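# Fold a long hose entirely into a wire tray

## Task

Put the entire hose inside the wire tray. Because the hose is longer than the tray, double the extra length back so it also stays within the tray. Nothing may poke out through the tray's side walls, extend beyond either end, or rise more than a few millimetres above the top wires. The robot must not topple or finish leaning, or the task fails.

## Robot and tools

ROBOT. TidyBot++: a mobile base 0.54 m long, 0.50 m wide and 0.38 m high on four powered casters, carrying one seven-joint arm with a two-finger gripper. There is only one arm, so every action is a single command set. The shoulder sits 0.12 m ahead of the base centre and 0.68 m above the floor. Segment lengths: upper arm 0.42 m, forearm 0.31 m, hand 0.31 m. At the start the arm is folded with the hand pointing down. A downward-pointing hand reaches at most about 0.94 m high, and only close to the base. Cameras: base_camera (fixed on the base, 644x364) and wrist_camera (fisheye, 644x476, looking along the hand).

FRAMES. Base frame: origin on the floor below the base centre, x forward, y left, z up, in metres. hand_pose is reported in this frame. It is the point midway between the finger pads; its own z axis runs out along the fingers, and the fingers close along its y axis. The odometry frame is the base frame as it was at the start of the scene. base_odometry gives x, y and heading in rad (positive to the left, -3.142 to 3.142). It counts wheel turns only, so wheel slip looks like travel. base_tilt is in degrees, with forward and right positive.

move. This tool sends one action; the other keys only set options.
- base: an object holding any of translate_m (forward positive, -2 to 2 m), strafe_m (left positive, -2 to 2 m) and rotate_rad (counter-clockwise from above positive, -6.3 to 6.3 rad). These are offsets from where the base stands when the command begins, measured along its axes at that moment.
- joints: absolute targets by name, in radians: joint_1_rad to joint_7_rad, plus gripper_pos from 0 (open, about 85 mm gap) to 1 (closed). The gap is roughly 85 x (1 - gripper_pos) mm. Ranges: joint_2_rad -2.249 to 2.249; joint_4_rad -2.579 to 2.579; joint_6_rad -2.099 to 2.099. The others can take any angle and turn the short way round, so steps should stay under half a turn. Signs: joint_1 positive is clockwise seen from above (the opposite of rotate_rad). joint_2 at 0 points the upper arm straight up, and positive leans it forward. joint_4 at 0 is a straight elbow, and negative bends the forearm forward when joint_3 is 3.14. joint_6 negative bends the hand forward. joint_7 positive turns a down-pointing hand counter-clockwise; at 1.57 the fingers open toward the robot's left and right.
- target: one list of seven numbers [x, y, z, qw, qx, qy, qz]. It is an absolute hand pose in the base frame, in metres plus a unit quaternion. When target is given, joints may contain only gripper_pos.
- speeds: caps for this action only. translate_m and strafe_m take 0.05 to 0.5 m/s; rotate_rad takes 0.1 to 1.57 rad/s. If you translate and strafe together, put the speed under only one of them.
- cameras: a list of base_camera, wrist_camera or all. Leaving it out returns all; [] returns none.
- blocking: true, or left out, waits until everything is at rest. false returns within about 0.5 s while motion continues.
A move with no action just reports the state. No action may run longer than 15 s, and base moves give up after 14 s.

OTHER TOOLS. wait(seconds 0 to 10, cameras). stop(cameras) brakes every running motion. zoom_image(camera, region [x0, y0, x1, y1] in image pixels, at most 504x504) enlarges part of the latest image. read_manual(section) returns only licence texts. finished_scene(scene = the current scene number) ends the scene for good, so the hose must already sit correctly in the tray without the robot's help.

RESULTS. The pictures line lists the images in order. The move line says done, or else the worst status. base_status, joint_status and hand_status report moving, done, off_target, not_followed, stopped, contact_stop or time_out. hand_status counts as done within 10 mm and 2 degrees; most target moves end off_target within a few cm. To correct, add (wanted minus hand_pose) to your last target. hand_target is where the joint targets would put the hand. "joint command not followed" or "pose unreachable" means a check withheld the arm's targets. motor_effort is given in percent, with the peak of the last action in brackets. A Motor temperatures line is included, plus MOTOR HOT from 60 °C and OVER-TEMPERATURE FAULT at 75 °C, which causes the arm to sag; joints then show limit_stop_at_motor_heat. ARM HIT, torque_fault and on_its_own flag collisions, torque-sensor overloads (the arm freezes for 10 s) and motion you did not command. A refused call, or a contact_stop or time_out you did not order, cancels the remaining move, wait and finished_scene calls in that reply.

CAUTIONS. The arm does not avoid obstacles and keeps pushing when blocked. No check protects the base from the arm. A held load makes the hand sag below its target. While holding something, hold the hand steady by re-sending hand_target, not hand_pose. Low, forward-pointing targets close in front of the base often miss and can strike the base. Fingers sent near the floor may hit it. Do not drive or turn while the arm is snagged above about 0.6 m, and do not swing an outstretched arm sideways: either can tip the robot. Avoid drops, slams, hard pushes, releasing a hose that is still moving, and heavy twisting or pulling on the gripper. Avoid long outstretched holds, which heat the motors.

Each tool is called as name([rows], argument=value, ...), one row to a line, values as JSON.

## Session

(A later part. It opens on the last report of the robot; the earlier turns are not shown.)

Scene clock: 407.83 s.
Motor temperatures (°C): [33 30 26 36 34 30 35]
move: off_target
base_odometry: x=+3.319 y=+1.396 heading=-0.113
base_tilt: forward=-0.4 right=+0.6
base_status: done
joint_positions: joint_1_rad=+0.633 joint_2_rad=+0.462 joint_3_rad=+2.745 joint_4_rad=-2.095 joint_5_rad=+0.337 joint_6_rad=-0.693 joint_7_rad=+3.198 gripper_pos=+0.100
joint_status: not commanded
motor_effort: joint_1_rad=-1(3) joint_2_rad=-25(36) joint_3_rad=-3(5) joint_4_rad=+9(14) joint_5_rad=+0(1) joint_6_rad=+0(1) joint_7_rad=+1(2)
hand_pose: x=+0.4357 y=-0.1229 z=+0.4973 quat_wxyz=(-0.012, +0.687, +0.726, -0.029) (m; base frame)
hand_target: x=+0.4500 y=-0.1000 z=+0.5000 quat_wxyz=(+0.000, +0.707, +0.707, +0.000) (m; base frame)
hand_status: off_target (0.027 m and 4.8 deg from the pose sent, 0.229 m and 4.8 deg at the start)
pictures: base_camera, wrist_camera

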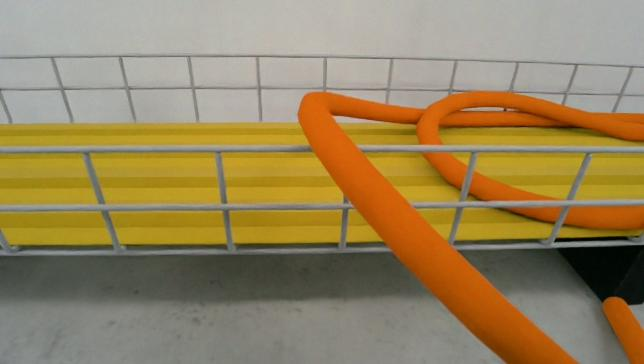

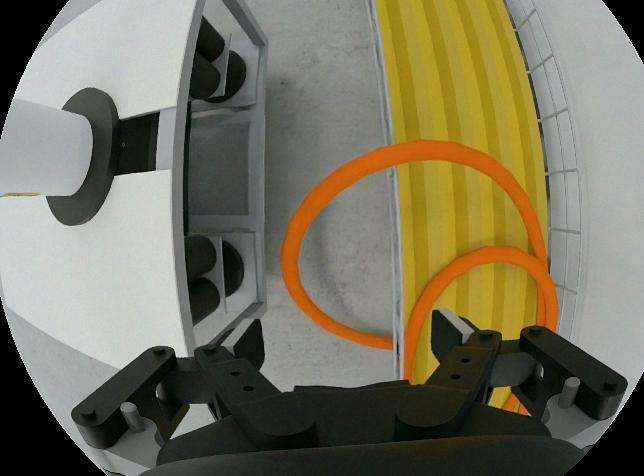

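move(base={"translate_m": -0.15, "strafe_m": -0.15}, target=[0.5, -0.12, 0.45, 0, 1, 0, 0])

Scene clock: 411.23 s.
Motor temperatures (°C): [33 30 26 36 34 30 35]
move: off_target
base_odometry: x=+3.153 y=+1.263 heading=-0.113
base_tilt: forward=-0.4 right=+0.5
base_status: done
joint_positions: joint_1_rad=+0.342 joint_2_rad=+0.577 joint_3_rad=+3.114 joint_4_rad=-2.020 joint_5_rad=+0.064 joint_6_rad=-0.602 joint_7_rad=+1.925 gripper_pos=+0.100
joint_status: not commanded
motor_effort: joint_1_rad=-1(3) joint_2_rad=-30(30) joint_3_rad=-1(4) joint_4_rad=+9(10) joint_5_rad=+0(1) joint_6_rad=+0(1) joint_7_rad=+0(1)
hand_pose: x=+0.4724 y=-0.1235 z=+0.4551 quat_wxyz=(+0.000, +0.999, +0.044, -0.030) (m; base frame)
hand_target: x=+0.5000 y=-0.1200 z=+0.4500 quat_wxyz=(+0.000, +1.000, +0.000, +0.000) (m; base frame)
hand_status: off_target (0.028 m and 6.2 deg from the pose sent, 0.080 m and 93.2 deg at the start)
pictures: base_camera, wrist_camera

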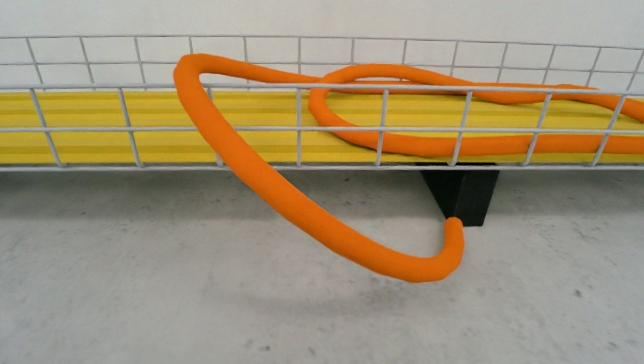

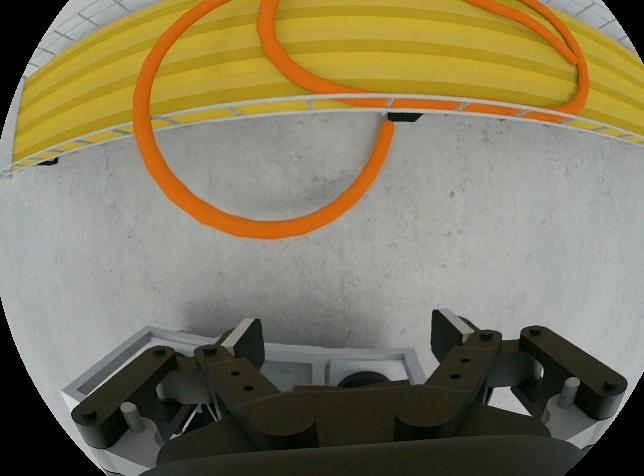

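move(target=[0.575, -0.15, 0.16, 0, 0.4147, 0.91, 0])

Scene clock: 414.43 s.
Motor temperatures (°C): [33 30 26 36 34 30 35]
move: off_target
base_odometry: x=+3.153 y=+1.263 heading=-0.113
base_tilt: forward=-0.3 right=+0.5
base_status: not commanded
joint_positions: joint_1_rad=+0.486 joint_2_rad=+1.364 joint_3_rad=+2.859 joint_4_rad=-1.589 joint_5_rad=+0.924 joint_6_rad=-0.413 joint_7_rad=+3.309 gripper_pos=+0.100
joint_status: not commanded
motor_effort: joint_1_rad=-1(1) joint_2_rad=-41(43) joint_3_rad=-6(6) joint_4_rad=+3(9) joint_5_rad=+0(1) joint_6_rad=+0(1) joint_7_rad=+1(1)
hand_pose: x=+0.5509 y=-0.1471 z=+0.1649 quat_wxyz=(-0.028, +0.449, +0.893, -0.026) (m; base frame)
hand_target: x=+0.5750 y=-0.1500 z=+0.1600 quat_wxyz=(+0.000, +0.415, +0.910, +0.000) (m; base frame)
hand_status: off_target (0.025 m and 6.1 deg from the pose sent, 0.314 m and 125.9 deg at the start)
pictures: base_camera, wrist_camera

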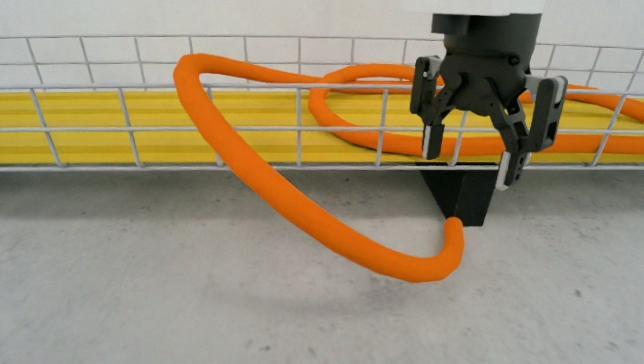

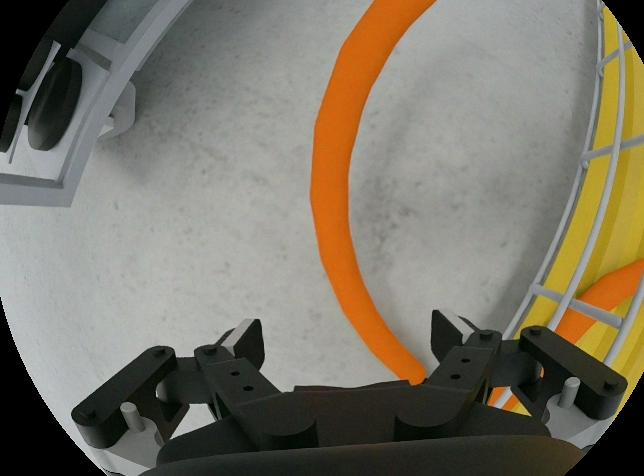

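move(target=[0.584, -0.145, 0.08, 0, 0.2756, 0.9613, 0])

Scene clock: 418.73 s.
Motor temperatures (°C): [33 30 26 36 34 30 35]
move: off_target
base_odometry: x=+3.153 y=+1.263 heading=-0.113
base_tilt: forward=-0.4 right=+0.6
base_status: not commanded
joint_positions: joint_1_rad=+0.496 joint_2_rad=+1.555 joint_3_rad=+2.854 joint_4_rad=-1.415 joint_5_rad=+1.398 joint_6_rad=-0.377 joint_7_rad=+3.286 gripper_pos=+0.100
joint_status: not commanded
motor_effort: joint_1_rad=+0(3) joint_2_rad=-46(49) joint_3_rad=-7(8) joint_4_rad=+7(10) joint_5_rad=+0(1) joint_6_rad=+1(3) joint_7_rad=-1(2)
hand_pose: x=+0.5921 y=-0.1845 z=+0.0863 quat_wxyz=(+0.039, +0.279, +0.958, -0.051) (m; base frame)
hand_target: x=+0.6271 y=-0.1803 z=+0.0986 quat_wxyz=(+0.074, +0.281, +0.956, -0.031) (m; base frame)
hand_status: off_target (0.041 m and 7.4 deg from the pose sent, 0.091 m and 21.8 deg at the start)
pictures: base_camera, wrist_camera

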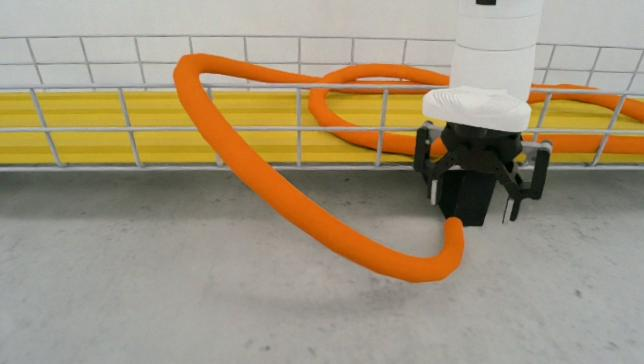

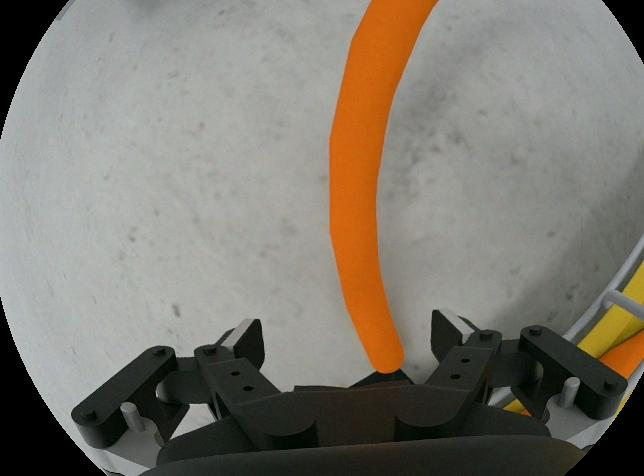

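move(target=[0.57, -0.135, 0.06, 0, 0.3007, 0.9537, 0])

Scene clock: 419.80 s.
Motor temperatures (°C): [33 30 26 36 34 30 35]
move: off_target
base_odometry: x=+3.153 y=+1.263 heading=-0.113
base_tilt: forward=-0.4 right=+0.6
base_status: not commanded
joint_positions: joint_1_rad=+0.496 joint_2_rad=+1.579 joint_3_rad=+2.854 joint_4_rad=-1.411 joint_5_rad=+1.323 joint_6_rad=-0.356 joint_7_rad=+3.293 gripper_pos=+0.100
joint_status: not commanded
motor_effort: joint_1_rad=+0(2) joint_2_rad=-42(46) joint_3_rad=-6(7) joint_4_rad=+3(7) joint_5_rad=+0(1) joint_6_rad=+0(1) joint_7_rad=+0(1)
hand_pose: x=+0.5799 y=-0.1686 z=+0.0737 quat_wxyz=(+0.023, +0.309, +0.950, -0.033) (m; base frame)
hand_target: x=+0.5858 y=-0.1464 z=+0.0649 quat_wxyz=(+0.026, +0.304, +0.952, -0.008) (m; base frame)
hand_status: off_target (0.038 m and 4.7 deg from the pose sent, 0.060 m and 7.8 deg at the start)
pictures: base_camera, wrist_camera

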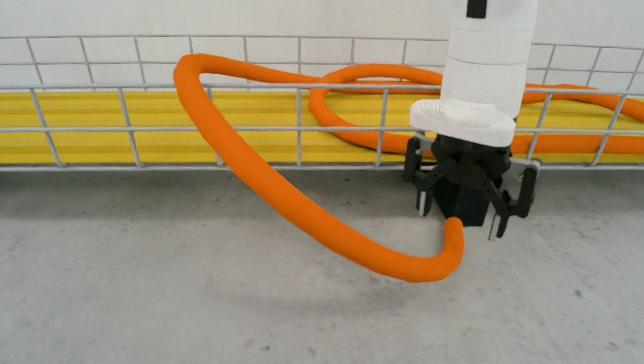

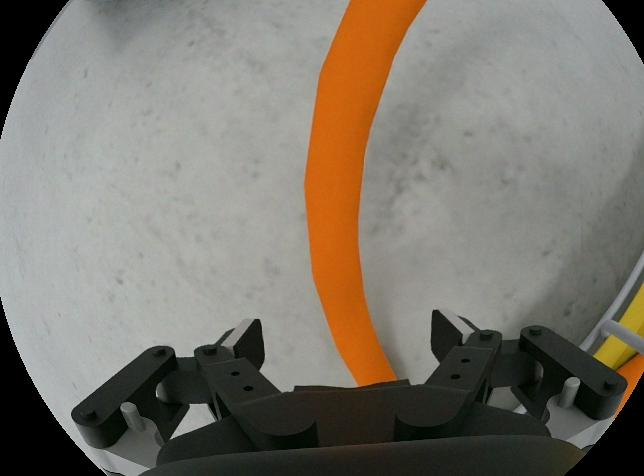

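move(target=[0.575, -0.12, 0.025, 0, 0.3007, 0.9537, 0])

Scene clock: 421.17 s.
Motor temperatures (°C): [33 30 26 36 34 30 35]
move: off_target
base_odometry: x=+3.153 y=+1.263 heading=-0.113
base_tilt: forward=-0.3 right=+0.6
base_status: not commanded
joint_positions: joint_1_rad=+0.464 joint_2_rad=+1.674 joint_3_rad=+2.854 joint_4_rad=-1.327 joint_5_rad=+1.243 joint_6_rad=-0.356 joint_7_rad=+3.347 gripper_pos=+0.100
joint_status: not commanded
motor_effort: joint_1_rad=-1(2) joint_2_rad=-41(44) joint_3_rad=-6(6) joint_4_rad=+3(4) joint_5_rad=+0(0) joint_6_rad=+0(1) joint_7_rad=+1(2)
hand_pose: x=+0.5703 y=-0.1458 z=+0.0326 quat_wxyz=(+0.004, +0.315, +0.949, -0.026) (m; base frame)
hand_target: x=+0.5825 y=-0.1252 z=+0.0271 quat_wxyz=(+0.012, +0.303, +0.953, -0.004) (m; base frame)
hand_status: off_target (0.027 m and 3.5 deg from the pose sent, 0.069 m and 4.7 deg at the start)
pictures: base_camera, wrist_camera

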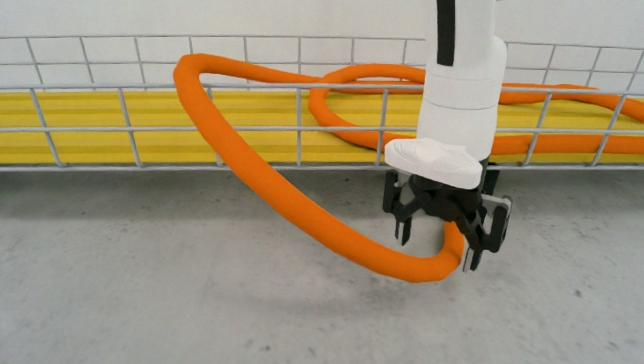

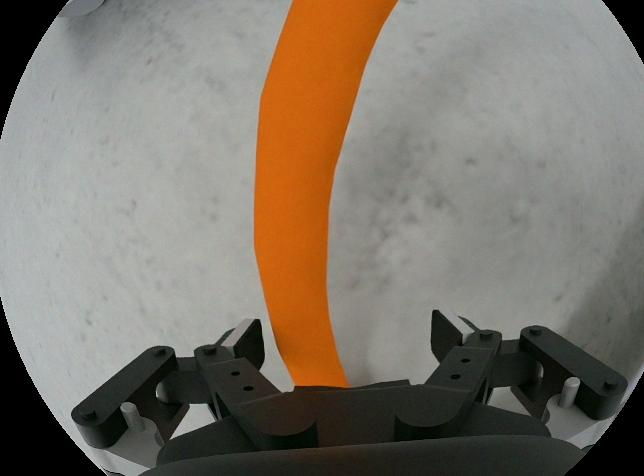

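move(joints={"gripper_pos": 0.88}, cameras=["wrist_camera"])

move(target=[0.56, -0.12, 0.2, 0, 0.3007, 0.9537, 0])

Scene clock: 422.27 s.
Motor temperatures (°C): [33 30 26 36 34 30 35]
move: off_target
base_odometry: x=+3.153 y=+1.263 heading=-0.113
base_tilt: forward=-0.3 right=+0.5
base_status: not commanded
joint_positions: joint_1_rad=+0.464 joint_2_rad=+1.679 joint_3_rad=+2.858 joint_4_rad=-1.324 joint_5_rad=+1.240 joint_6_rad=-0.354 joint_7_rad=+3.348 gripper_pos=+0.760
joint_status: gripper_pos off_target (ended at +0.760, target +0.880)
motor_effort: joint_1_rad=-1(3) joint_2_rad=-42(44) joint_3_rad=-6(8) joint_4_rad=+2(5) joint_5_rad=+0(1) joint_6_rad=+0(3) joint_7_rad=+1(1)
hand_pose: x=+0.5675 y=-0.1466 z=+0.0297 quat_wxyz=(+0.002, +0.317, +0.948, -0.027) (m; base frame)
hand_target: x=+0.5825 y=-0.1252 z=+0.0271 quat_wxyz=(+0.012, +0.303, +0.953, -0.004) (m; base frame)
hand_status: not commanded
pictures: wrist_camera

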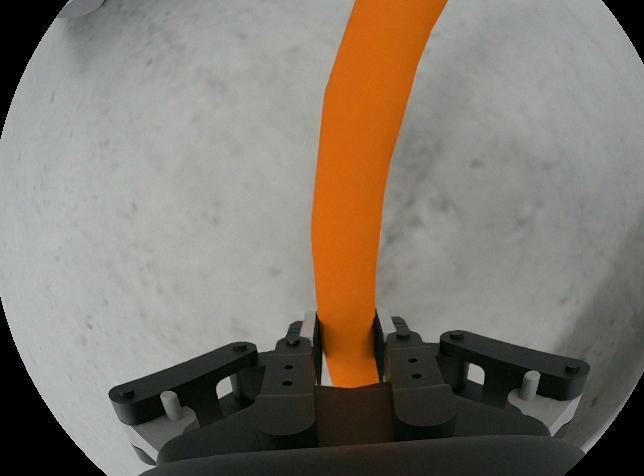

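Scene clock: 424.00 s.
Motor temperatures (°C): [33 30 26 36 34 30 35]
move: off_target
base_odometry: x=+3.153 y=+1.263 heading=-0.113
base_tilt: forward=-0.3 right=+0.5
base_status: not commanded
joint_positions: joint_1_rad=+0.467 joint_2_rad=+1.317 joint_3_rad=+2.850 joint_4_rad=-1.698 joint_5_rad=+1.093 joint_6_rad=-0.355 joint_7_rad=+3.408 gripper_pos=+0.760
joint_status: not commanded
motor_effort: joint_1_rad=-2(3) joint_2_rad=-44(47) joint_3_rad=-8(10) joint_4_rad=+3(7) joint_5_rad=+0(1) joint_6_rad=+2(5) joint_7_rad=+0(1)
hand_pose: x=+0.5424 y=-0.1245 z=+0.1810 quat_wxyz=(-0.016, +0.305, +0.952, -0.015) (m; base frame)
hand_target: x=+0.5600 y=-0.1200 z=+0.2000 quat_wxyz=(+0.000, +0.301, +0.954, +0.000) (m; base frame)
hand_status: off_target (0.026 m and 2.6 deg from the pose sent, 0.173 m and 3.6 deg at the start)
pictures: base_camera, wrist_camera

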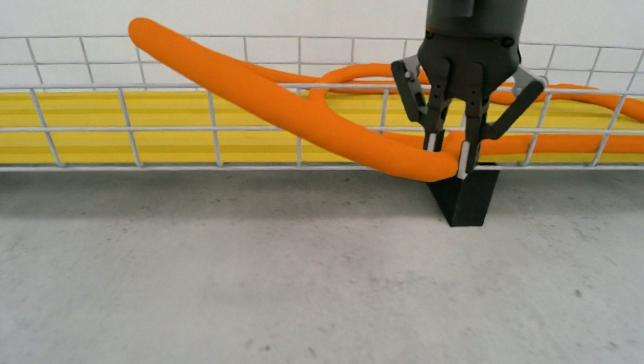

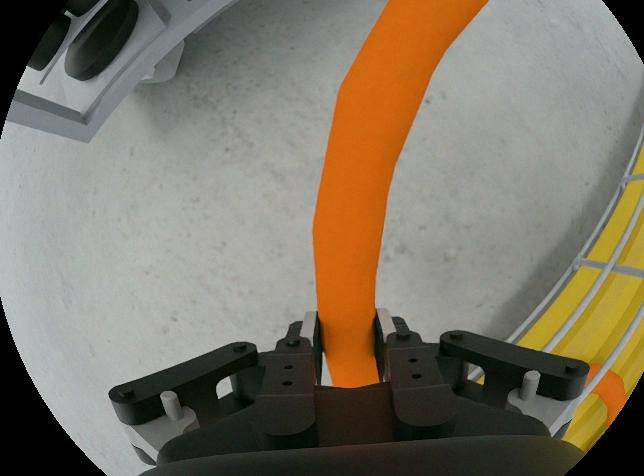

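move(target=[0.56, -0.10, 0.36, 0, 0.3007, 0.9537, 0], cameras=[])

move(base={"translate_m": 0.1}, target=[0.66, 0.0, 0.36, 0, 0.3007, 0.9537, 0])

Scene clock: 425.87 s.
Motor temperatures (°C): [33 30 26 36 34 30 35]
move: off_target
base_odometry: x=+3.153 y=+1.263 heading=-0.113
base_tilt: forward=-0.4 right=+0.5
base_status: not commanded
joint_positions: joint_1_rad=+0.524 joint_2_rad=+0.952 joint_3_rad=+2.659 joint_4_rad=-1.819 joint_5_rad=+0.840 joint_6_rad=-0.536 joint_7_rad=+3.588 gripper_pos=+0.760
joint_status: not commanded
motor_effort: joint_1_rad=-1(2) joint_2_rad=-39(51) joint_3_rad=-9(11) joint_4_rad=+8(9) joint_5_rad=+0(1) joint_6_rad=+2(5) joint_7_rad=+0(1)
hand_pose: x=+0.5783 y=-0.0987 z=+0.3550 quat_wxyz=(+0.024, +0.300, +0.954, +0.000) (m; base frame)
hand_target: x=+0.5600 y=-0.1000 z=+0.3600 quat_wxyz=(+0.000, +0.301, +0.954, +0.000) (m; base frame)
hand_status: off_target (0.019 m and 2.7 deg from the pose sent, 0.181 m and 2.6 deg at the start)
pictures: none
No camera images: "cameras" was empty.

Scene clock: 427.37 s.
Motor temperatures (°C): [33 30 26 36 34 30 35]
move: off_target
base_odometry: x=+3.252 y=+1.252 heading=-0.113
base_tilt: forward=-0.4 right=+0.5
base_status: done
joint_positions: joint_1_rad=+0.289 joint_2_rad=+1.039 joint_3_rad=+2.660 joint_4_rad=-1.532 joint_5_rad=+0.677 joint_6_rad=-0.722 joint_7_rad=+3.589 gripper_pos=+0.760
joint_status: not commanded
motor_effort: joint_1_rad=-2(3) joint_2_rad=-44(45) joint_3_rad=-9(10) joint_4_rad=+11(12) joint_5_rad=-1(1) joint_6_rad=+2(4) joint_7_rad=-1(1)
hand_pose: x=+0.6568 y=-0.0115 z=+0.3553 quat_wxyz=(+0.012, +0.305, +0.952, -0.005) (m; base frame)
hand_target: x=+0.6600 y=+0.0000 z=+0.3600 quat_wxyz=(+0.000, +0.301, +0.954, +0.000) (m; base frame)
hand_status: off_target (0.013 m and 1.6 deg from the pose sent, 0.128 m and 2.7 deg at the start)
pictures: base_camera, wrist_camera

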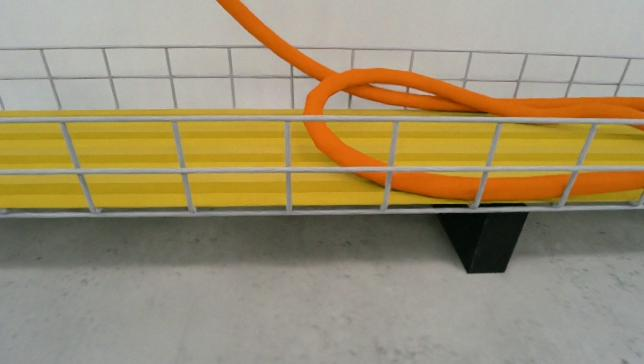

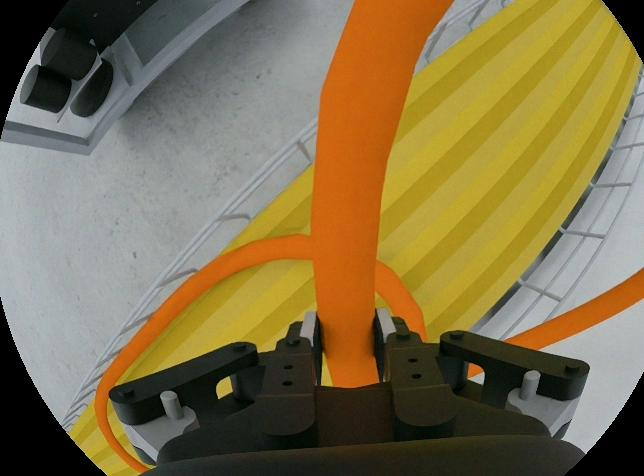

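move(target=[0.67, 0.12, 0.34, 0, 0.7660, 0.6428, 0])

move(target=[0.66, 0.14, 0.25, 0, 0.7660, 0.6428, 0])

Scene clock: 429.80 s.
Motor temperatures (°C): [33 30 26 36 34 30 35]
move: off_target
base_odometry: x=+3.252 y=+1.252 heading=-0.113
base_tilt: forward=-0.3 right=+0.6
base_status: not commanded
joint_positions: joint_1_rad=-0.070 joint_2_rad=+1.061 joint_3_rad=+2.867 joint_4_rad=-1.443 joint_5_rad=+0.389 joint_6_rad=-0.723 joint_7_rad=+2.578 gripper_pos=+0.760
joint_status: not commanded
motor_effort: joint_1_rad=+1(4) joint_2_rad=-47(47) joint_3_rad=-4(10) joint_4_rad=+13(14) joint_5_rad=+0(1) joint_6_rad=+2(3) joint_7_rad=-1(2)
hand_pose: x=+0.6503 y=+0.1171 z=+0.3367 quat_wxyz=(-0.002, +0.725, +0.689, -0.017) (m; base frame)
hand_target: x=+0.6700 y=+0.1200 z=+0.3400 quat_wxyz=(+0.000, +0.766, +0.643, +0.000) (m; base frame)
hand_status: off_target (0.020 m and 7.3 deg from the pose sent, 0.133 m and 64.5 deg at the start)
pictures: base_camera, wrist_camera

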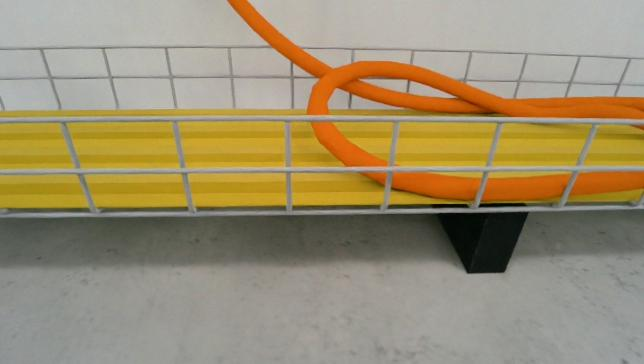

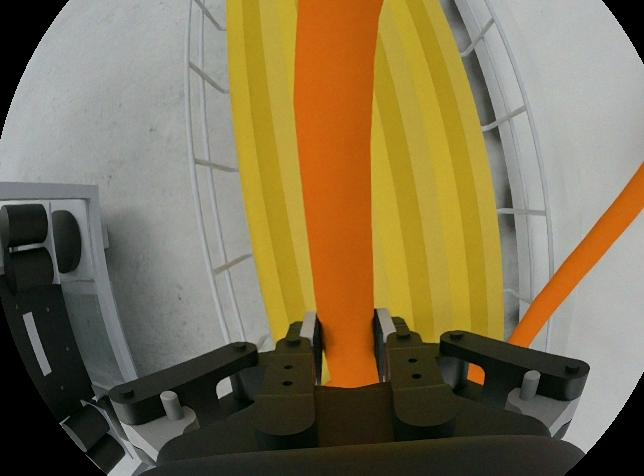

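Scene clock: 431.13 s.
Motor temperatures (°C): [33 30 26 36 34 30 35]
move: off_target
base_odometry: x=+3.252 y=+1.252 heading=-0.113
base_tilt: forward=-0.3 right=+0.5
base_status: not commanded
joint_positions: joint_1_rad=-0.119 joint_2_rad=+1.248 joint_3_rad=+2.893 joint_4_rad=-1.410 joint_5_rad=+0.390 joint_6_rad=-0.654 joint_7_rad=+2.496 gripper_pos=+0.760
joint_status: not commanded
motor_effort: joint_1_rad=+2(4) joint_2_rad=-48(51) joint_3_rad=-4(4) joint_4_rad=+11(13) joint_5_rad=-1(1) joint_6_rad=+2(3) joint_7_rad=-2(2)
hand_pose: x=+0.6105 y=+0.1335 z=+0.2399 quat_wxyz=(-0.031, +0.741, +0.669, -0.051) (m; base frame)
hand_target: x=+0.6600 y=+0.1400 z=+0.2500 quat_wxyz=(+0.000, +0.766, +0.643, +0.000) (m; base frame)
hand_status: off_target (0.051 m and 8.0 deg from the pose sent, 0.090 m and 7.3 deg at the start)
pictures: base_camera, wrist_camera

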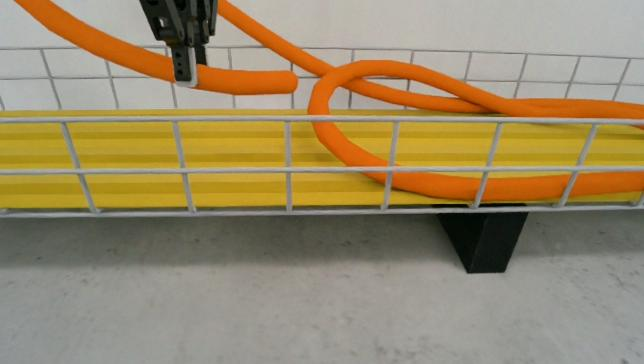

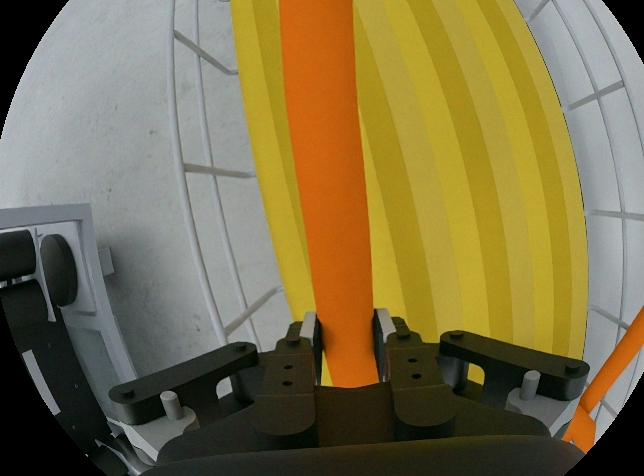

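move(target=[0.69, 0.14, 0.18, 0, 0.766, 0.6428, 0])

move(target=[0.68, 0.14, 0.14, 0, 0.766, 0.6428, 0])

Scene clock: 432.80 s.
Motor temperatures (°C): [33 30 26 36 34 30 35]
move: off_target
base_odometry: x=+3.252 y=+1.252 heading=-0.113
base_tilt: forward=-0.3 right=+0.4
base_status: not commanded
joint_positions: joint_1_rad=-0.127 joint_2_rad=+1.427 joint_3_rad=+2.915 joint_4_rad=-1.197 joint_5_rad=+0.390 joint_6_rad=-0.654 joint_7_rad=+2.496 gripper_pos=+0.760
joint_status: not commanded
motor_effort: joint_1_rad=+3(4) joint_2_rad=-51(53) joint_3_rad=-4(4) joint_4_rad=+12(13) joint_5_rad=-1(2) joint_6_rad=+2(2) joint_7_rad=-2(2)
hand_pose: x=+0.6480 y=+0.1311 z=+0.1691 quat_wxyz=(-0.020, +0.757, +0.652, -0.042) (m; base frame)
hand_target: x=+0.6900 y=+0.1400 z=+0.1800 quat_wxyz=(+0.000, +0.766, +0.643, +0.000) (m; base frame)
hand_status: off_target (0.044 m and 5.6 deg from the pose sent, 0.100 m and 8.0 deg at the start)
pictures: base_camera, wrist_camera

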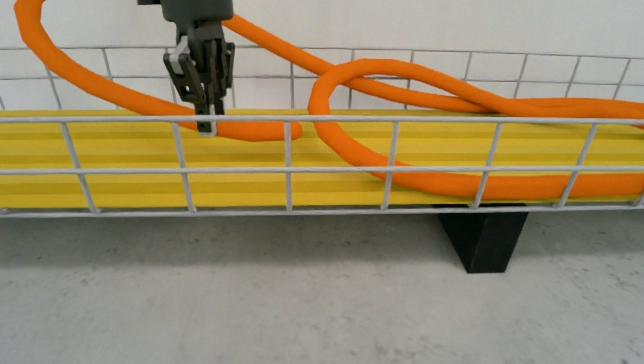

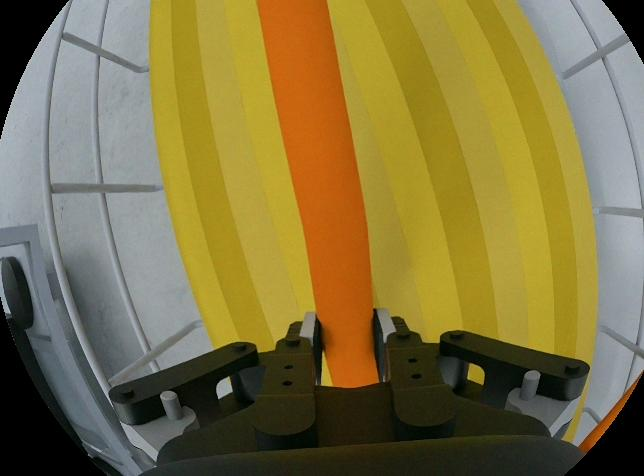

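Scene clock: 433.73 s.
Motor temperatures (°C): [33 30 26 36 34 30 35]
move: off_target
base_odometry: x=+3.252 y=+1.252 heading=-0.113
base_tilt: forward=-0.3 right=+0.6
base_status: not commanded
joint_positions: joint_1_rad=-0.135 joint_2_rad=+1.486 joint_3_rad=+2.922 joint_4_rad=-1.170 joint_5_rad=+0.390 joint_6_rad=-0.624 joint_7_rad=+2.496 gripper_pos=+0.760
joint_status: not commanded
motor_effort: joint_1_rad=+3(4) joint_2_rad=-48(51) joint_3_rad=-4(4) joint_4_rad=+11(13) joint_5_rad=-1(2) joint_6_rad=+4(5) joint_7_rad=-2(2)
hand_pose: x=+0.6409 y=+0.1331 z=+0.1395 quat_wxyz=(-0.023, +0.757, +0.652, -0.043) (m; base frame)
hand_target: x=+0.6800 y=+0.1400 z=+0.1400 quat_wxyz=(+0.000, +0.766, +0.643, +0.000) (m; base frame)
hand_status: off_target (0.040 m and 5.7 deg from the pose sent, 0.044 m and 5.6 deg at the start)
pictures: base_camera, wrist_camera

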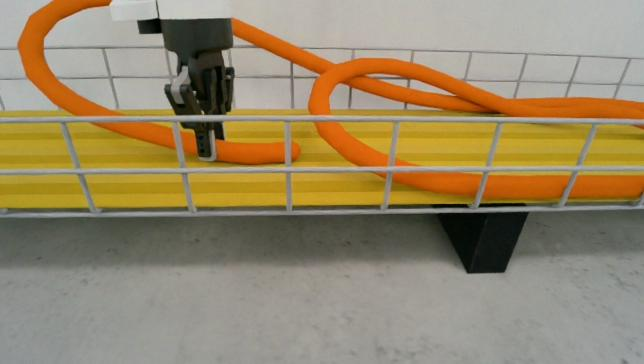

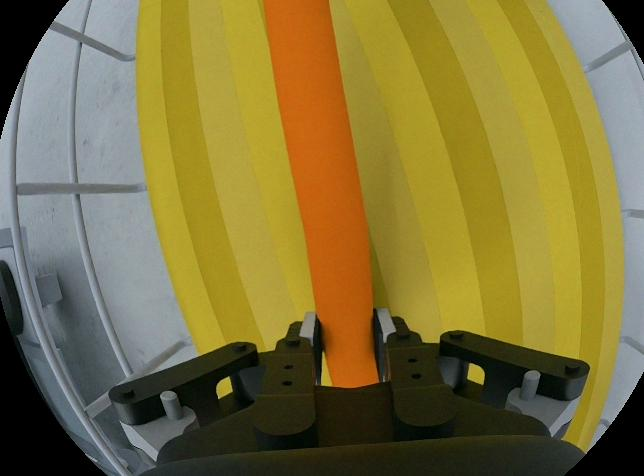

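move(joints={"gripper_pos": 0.4})

Scene clock: 435.63 s.
Motor temperatures (°C): [33 30 26 36 34 30 35]
move: done
base_odometry: x=+3.252 y=+1.252 heading=-0.113
base_tilt: forward=-0.4 right=+0.6
base_status: not commanded
joint_positions: joint_1_rad=-0.135 joint_2_rad=+1.491 joint_3_rad=+2.935 joint_4_rad=-1.164 joint_5_rad=+0.390 joint_6_rad=-0.617 joint_7_rad=+2.496 gripper_pos=+0.400
joint_status: all done
motor_effort: joint_1_rad=+0(4) joint_2_rad=-49(50) joint_3_rad=-6(6) joint_4_rad=+10(12) joint_5_rad=-1(1) joint_6_rad=+2(4) joint_7_rad=-1(1)
hand_pose: x=+0.6446 y=+0.1266 z=+0.1363 quat_wxyz=(-0.017, +0.758, +0.651, -0.042) (m; base frame)
hand_target: x=+0.6800 y=+0.1400 z=+0.1400 quat_wxyz=(+0.000, +0.766, +0.643, +0.000) (m; base frame)
hand_status: not commanded
pictures: base_camera, wrist_camera

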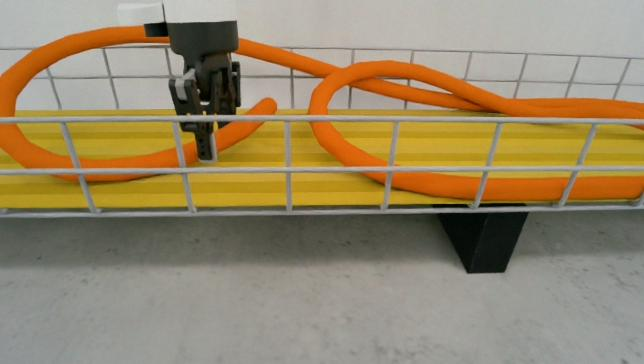

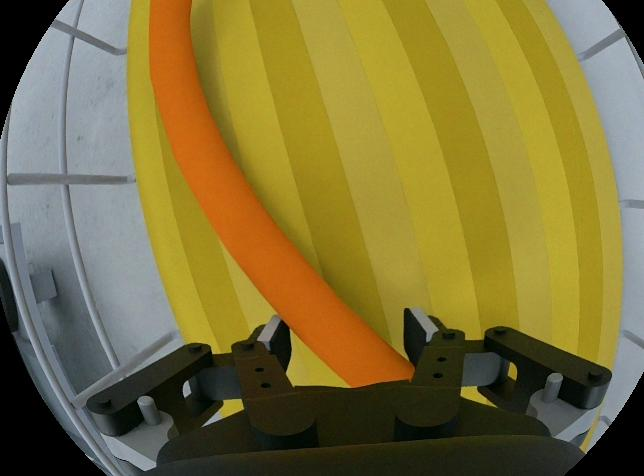

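move(target=[0.668, 0.13, 0.14, 0, 0.4848, 0.8746, 0], joints={"gripper_pos": 0.2})

Scene clock: 437.10 s.
Motor temperatures (°C): [33 30 26 36 34 30 35]
move: off_target
base_odometry: x=+3.252 y=+1.252 heading=-0.113
base_tilt: forward=-0.3 right=+0.5
base_status: not commanded
joint_positions: joint_1_rad=-0.092 joint_2_rad=+1.491 joint_3_rad=+2.849 joint_4_rad=-1.182 joint_5_rad=+0.574 joint_6_rad=-0.613 joint_7_rad=+2.999 gripper_pos=+0.200
joint_status: all done
motor_effort: joint_1_rad=-2(2) joint_2_rad=-48(50) joint_3_rad=-7(7) joint_4_rad=+8(10) joint_5_rad=+0(1) joint_6_rad=+1(2) joint_7_rad=+1(1)
hand_pose: x=+0.6519 y=+0.1255 z=+0.1404 quat_wxyz=(-0.015, +0.519, +0.854, -0.028) (m; base frame)
hand_target: x=+0.6680 y=+0.1300 z=+0.1400 quat_wxyz=(+0.000, +0.485, +0.875, +0.000) (m; base frame)
hand_status: off_target (0.017 m and 5.9 deg from the pose sent, 0.024 m and 41.0 deg at the start)
pictures: base_camera, wrist_camera

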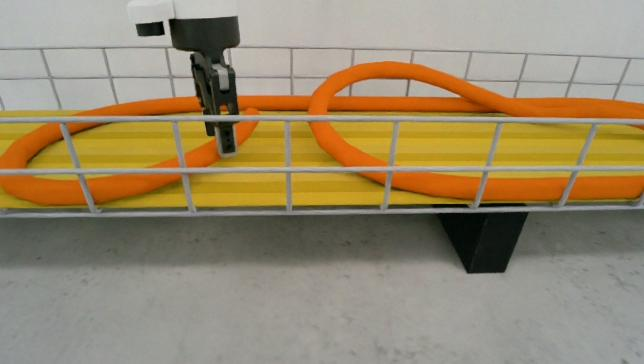

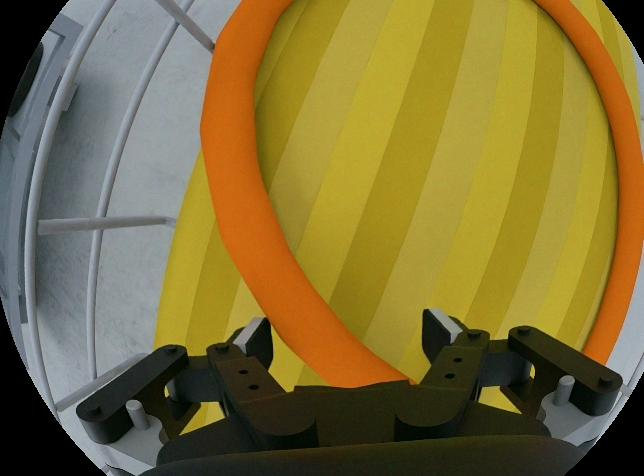

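move(target=[0.69, 0.115, 0.145, 0, 0.2164, 0.9763, 0])

Scene clock: 438.63 s.
Motor temperatures (°C): [33 30 26 36 34 30 35]
move: off_target
base_odometry: x=+3.252 y=+1.252 heading=-0.113
base_tilt: forward=-0.3 right=+0.6
base_status: not commanded
joint_positions: joint_1_rad=-0.028 joint_2_rad=+1.503 joint_3_rad=+2.773 joint_4_rad=-1.136 joint_5_rad=+0.648 joint_6_rad=-0.615 joint_7_rad=+3.596 gripper_pos=+0.200
joint_status: not commanded
motor_effort: joint_1_rad=-1(3) joint_2_rad=-48(49) joint_3_rad=-8(9) joint_4_rad=+8(9) joint_5_rad=+0(1) joint_6_rad=+2(2) joint_7_rad=+1(1)
hand_pose: x=+0.6835 y=+0.1224 z=+0.1470 quat_wxyz=(-0.004, +0.251, +0.968, +0.005) (m; base frame)
hand_target: x=+0.6900 y=+0.1150 z=+0.1450 quat_wxyz=(+0.000, +0.216, +0.976, +0.000) (m; base frame)
hand_status: off_target (0.010 m and 4.2 deg from the pose sent, 0.040 m and 37.8 deg at the start)
pictures: base_camera, wrist_camera

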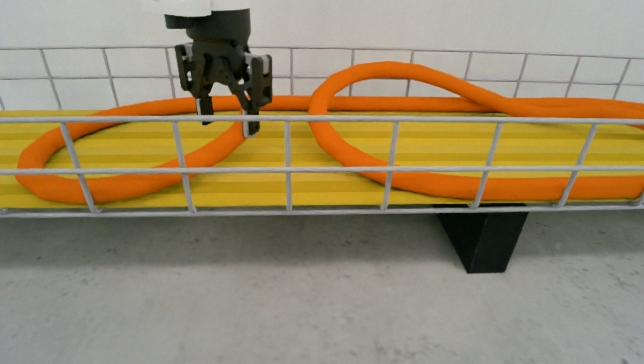

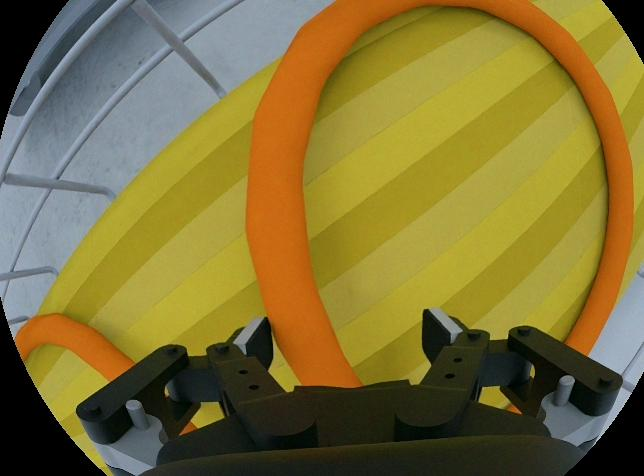

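move(target=[0.735, 0.07, 0.15, 0, 0.1736, 0.9848, 0])

Scene clock: 440.33 s.
Motor temperatures (°C): [33 30 26 36 34 30 35]
move: off_target
base_odometry: x=+3.252 y=+1.252 heading=-0.113
base_tilt: forward=-0.3 right=+0.5
base_status: not commanded
joint_positions: joint_1_rad=+0.033 joint_2_rad=+1.540 joint_3_rad=+2.762 joint_4_rad=-0.942 joint_5_rad=+0.638 joint_6_rad=-0.696 joint_7_rad=+3.884 gripper_pos=+0.200
joint_status: not commanded
motor_effort: joint_1_rad=+0(4) joint_2_rad=-50(50) joint_3_rad=-6(8) joint_4_rad=+10(11) joint_5_rad=+0(1) joint_6_rad=+1(2) joint_7_rad=+0(2)
hand_pose: x=+0.7546 y=+0.0701 z=+0.1585 quat_wxyz=(+0.034, +0.178, +0.983, -0.001) (m; base frame)
hand_target: x=+0.7350 y=+0.0700 z=+0.1500 quat_wxyz=(+0.000, +0.174, +0.985, +0.000) (m; base frame)
hand_status: off_target (0.021 m and 3.9 deg from the pose sent, 0.074 m and 9.1 deg at the start)
pictures: base_camera, wrist_camera

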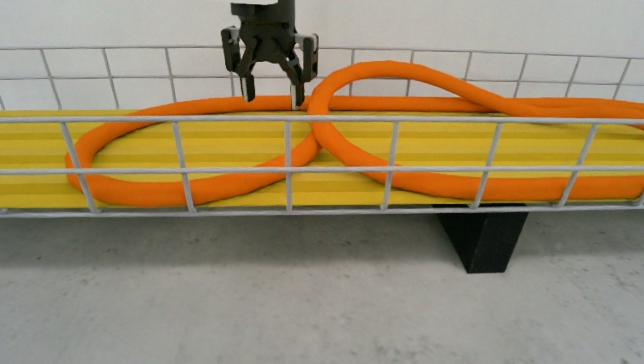

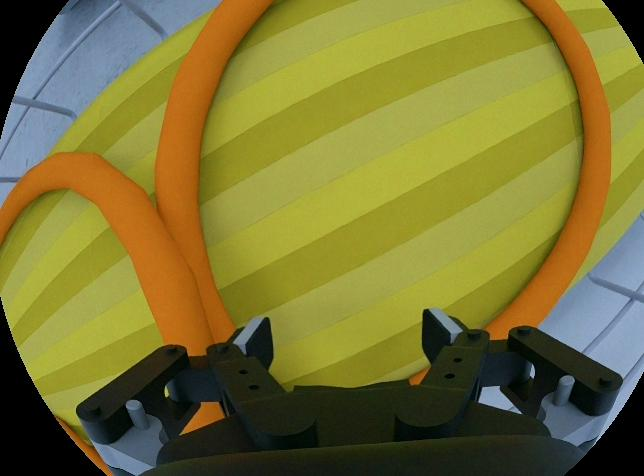

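move(cameras=["base_camera","wrist_camera"])

Scene clock: 442.30 s.
Motor temperatures (°C): [33 30 26 36 34 30 35]
base_odometry: x=+3.252 y=+1.252 heading=-0.113
base_tilt: forward=-0.4 right=+0.5
base_status: not commanded
joint_positions: joint_1_rad=+0.033 joint_2_rad=+1.540 joint_3_rad=+2.762 joint_4_rad=-0.942 joint_5_rad=+0.638 joint_6_rad=-0.696 joint_7_rad=+3.886 gripper_pos=+0.200
joint_status: not commanded
motor_effort: joint_1_rad=-1(4) joint_2_rad=-49(50) joint_3_rad=-6(8) joint_4_rad=+9(11) joint_5_rad=+0(1) joint_6_rad=+0(2) joint_7_rad=+1(2)
hand_pose: x=+0.7546 y=+0.0701 z=+0.1585 quat_wxyz=(+0.034, +0.177, +0.984, -0.001) (m; base frame)
hand_target: x=+0.7350 y=+0.0700 z=+0.1500 quat_wxyz=(+0.000, +0.174, +0.985, +0.000) (m; base frame)
hand_status: off_target (0.021 m and 3.9 deg from the pose sent, 0.074 m and 9.1 deg at the start)
pictures: base_camera, wrist_camera

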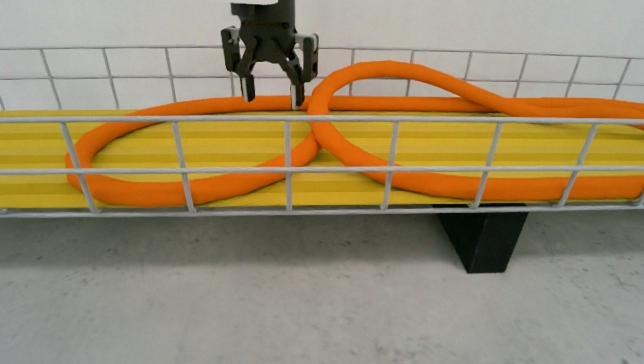

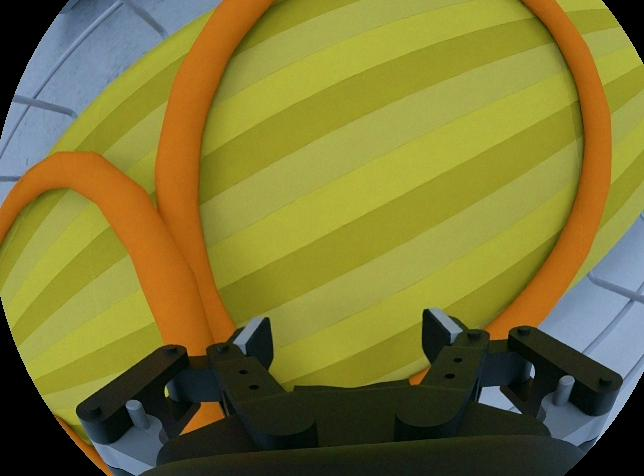

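move(target=[0.725, 0.07, 0.20, 0, 0.174, 0.985, 0])

move(target=[0.70, 0.07, 0.30, 0, 0.174, 0.985, 0])

Scene clock: 443.73 s.
Motor temperatures (°C): [33 30 26 36 34 30 35]
move: off_target
base_odometry: x=+3.252 y=+1.252 heading=-0.113
base_tilt: forward=-0.3 right=+0.5
base_status: not commanded
joint_positions: joint_1_rad=+0.041 joint_2_rad=+1.447 joint_3_rad=+2.744 joint_4_rad=-1.048 joint_5_rad=+0.638 joint_6_rad=-0.696 joint_7_rad=+3.886 gripper_pos=+0.200
joint_status: not commanded
motor_effort: joint_1_rad=-1(1) joint_2_rad=-49(51) joint_3_rad=-7(7) joint_4_rad=+9(11) joint_5_rad=+0(1) joint_6_rad=+1(1) joint_7_rad=+0(1)
hand_pose: x=+0.7451 y=+0.0821 z=+0.1981 quat_wxyz=(+0.030, +0.161, +0.987, +0.006) (m; base frame)
hand_target: x=+0.7250 y=+0.0700 z=+0.2000 quat_wxyz=(+0.000, +0.174, +0.985, +0.000) (m; base frame)
hand_status: off_target (0.024 m and 3.8 deg from the pose sent, 0.051 m and 3.9 deg at the start)
pictures: base_camera, wrist_camera

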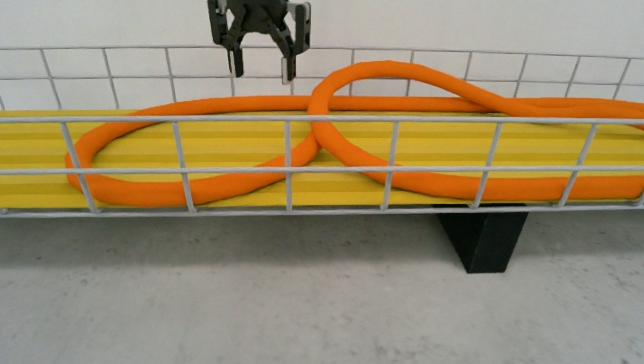

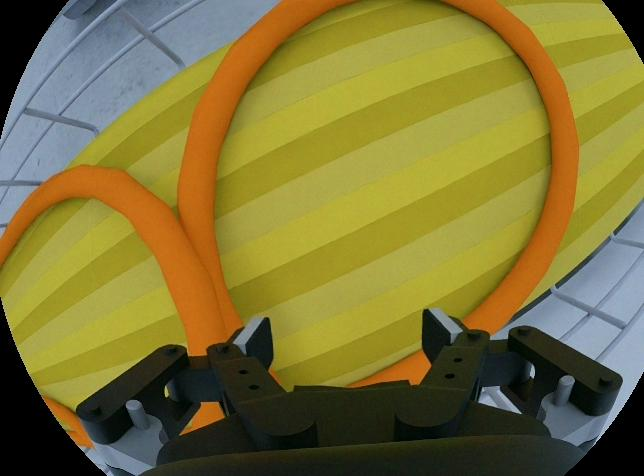

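Scene clock: 445.27 s.
Motor temperatures (°C): [33 30 26 36 34 30 35]
move: off_target
base_odometry: x=+3.252 y=+1.252 heading=-0.113
base_tilt: forward=-0.4 right=+0.5
base_status: not commanded
joint_positions: joint_1_rad=+0.086 joint_2_rad=+1.215 joint_3_rad=+2.691 joint_4_rad=-1.263 joint_5_rad=+0.638 joint_6_rad=-0.730 joint_7_rad=+3.877 gripper_pos=+0.200
joint_status: not commanded
motor_effort: joint_1_rad=+0(1) joint_2_rad=-47(51) joint_3_rad=-8(8) joint_4_rad=+10(11) joint_5_rad=+0(0) joint_6_rad=+1(1) joint_7_rad=+1(2)
hand_pose: x=+0.7248 y=+0.0859 z=+0.3035 quat_wxyz=(+0.033, +0.139, +0.990, +0.013) (m; base frame)
hand_target: x=+0.7000 y=+0.0700 z=+0.3000 quat_wxyz=(+0.000, +0.174, +0.985, +0.000) (m; base frame)
hand_status: off_target (0.030 m and 5.7 deg from the pose sent, 0.112 m and 3.8 deg at the start)
pictures: base_camera, wrist_camera

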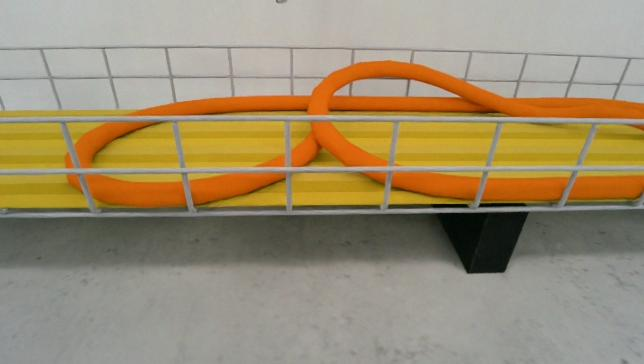

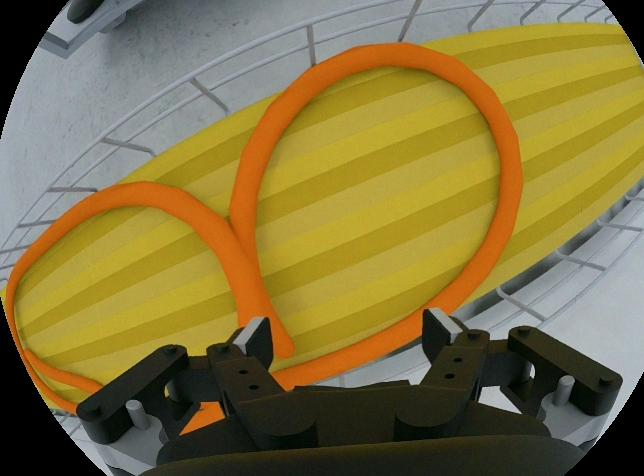

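move(target=[0.60, 0.0, 0.50, 0, 0, 1, 0])

Scene clock: 447.27 s.
Motor temperatures (°C): [33 30 26 36 34 30 35]
move: off_target
base_odometry: x=+3.252 y=+1.252 heading=-0.113
base_tilt: forward=-0.4 right=+0.5
base_status: not commanded
joint_positions: joint_1_rad=+0.401 joint_2_rad=+0.762 joint_3_rad=+2.462 joint_4_rad=-1.638 joint_5_rad=+0.615 joint_6_rad=-0.889 joint_7_rad=+4.175 gripper_pos=+0.200
joint_status: not commanded
motor_effort: joint_1_rad=+0(3) joint_2_rad=-35(48) joint_3_rad=-8(9) joint_4_rad=+11(12) joint_5_rad=+0(1) joint_6_rad=+1(1) joint_7_rad=+0(1)
hand_pose: x=+0.6279 y=+0.0036 z=+0.4974 quat_wxyz=(+0.035, +0.012, +0.999, -0.003) (m; base frame)
hand_target: x=+0.6000 y=+0.0000 z=+0.5000 quat_wxyz=(+0.000, +0.000, +1.000, +0.000) (m; base frame)
hand_status: off_target (0.028 m and 4.3 deg from the pose sent, 0.248 m and 16.5 deg at the start)
pictures: base_camera, wrist_camera

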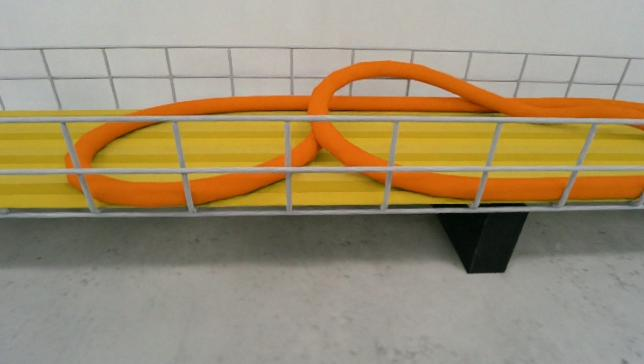

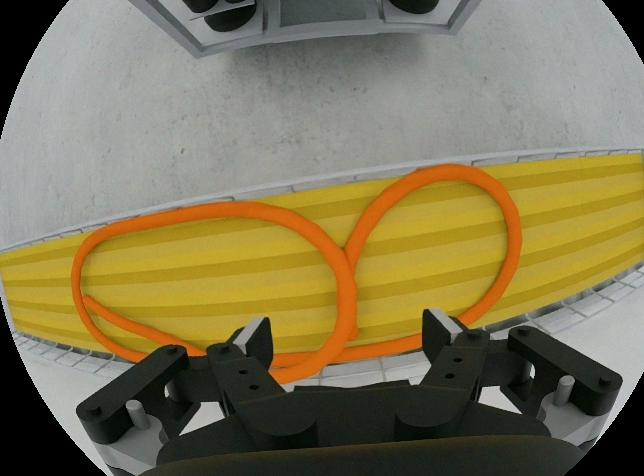

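zoom_image(camera="base_camera", region=[260, 30, 560, 220])

zoom_image(camera="wrist_camera", region=[60, 180, 380, 420])

Scaled by 1.680.

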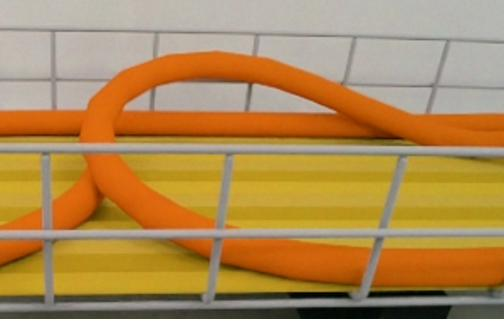

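Scaled by 1.575.

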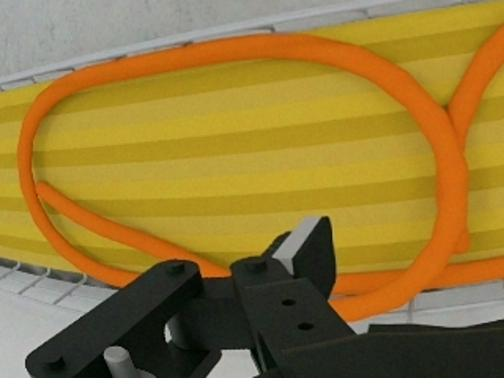

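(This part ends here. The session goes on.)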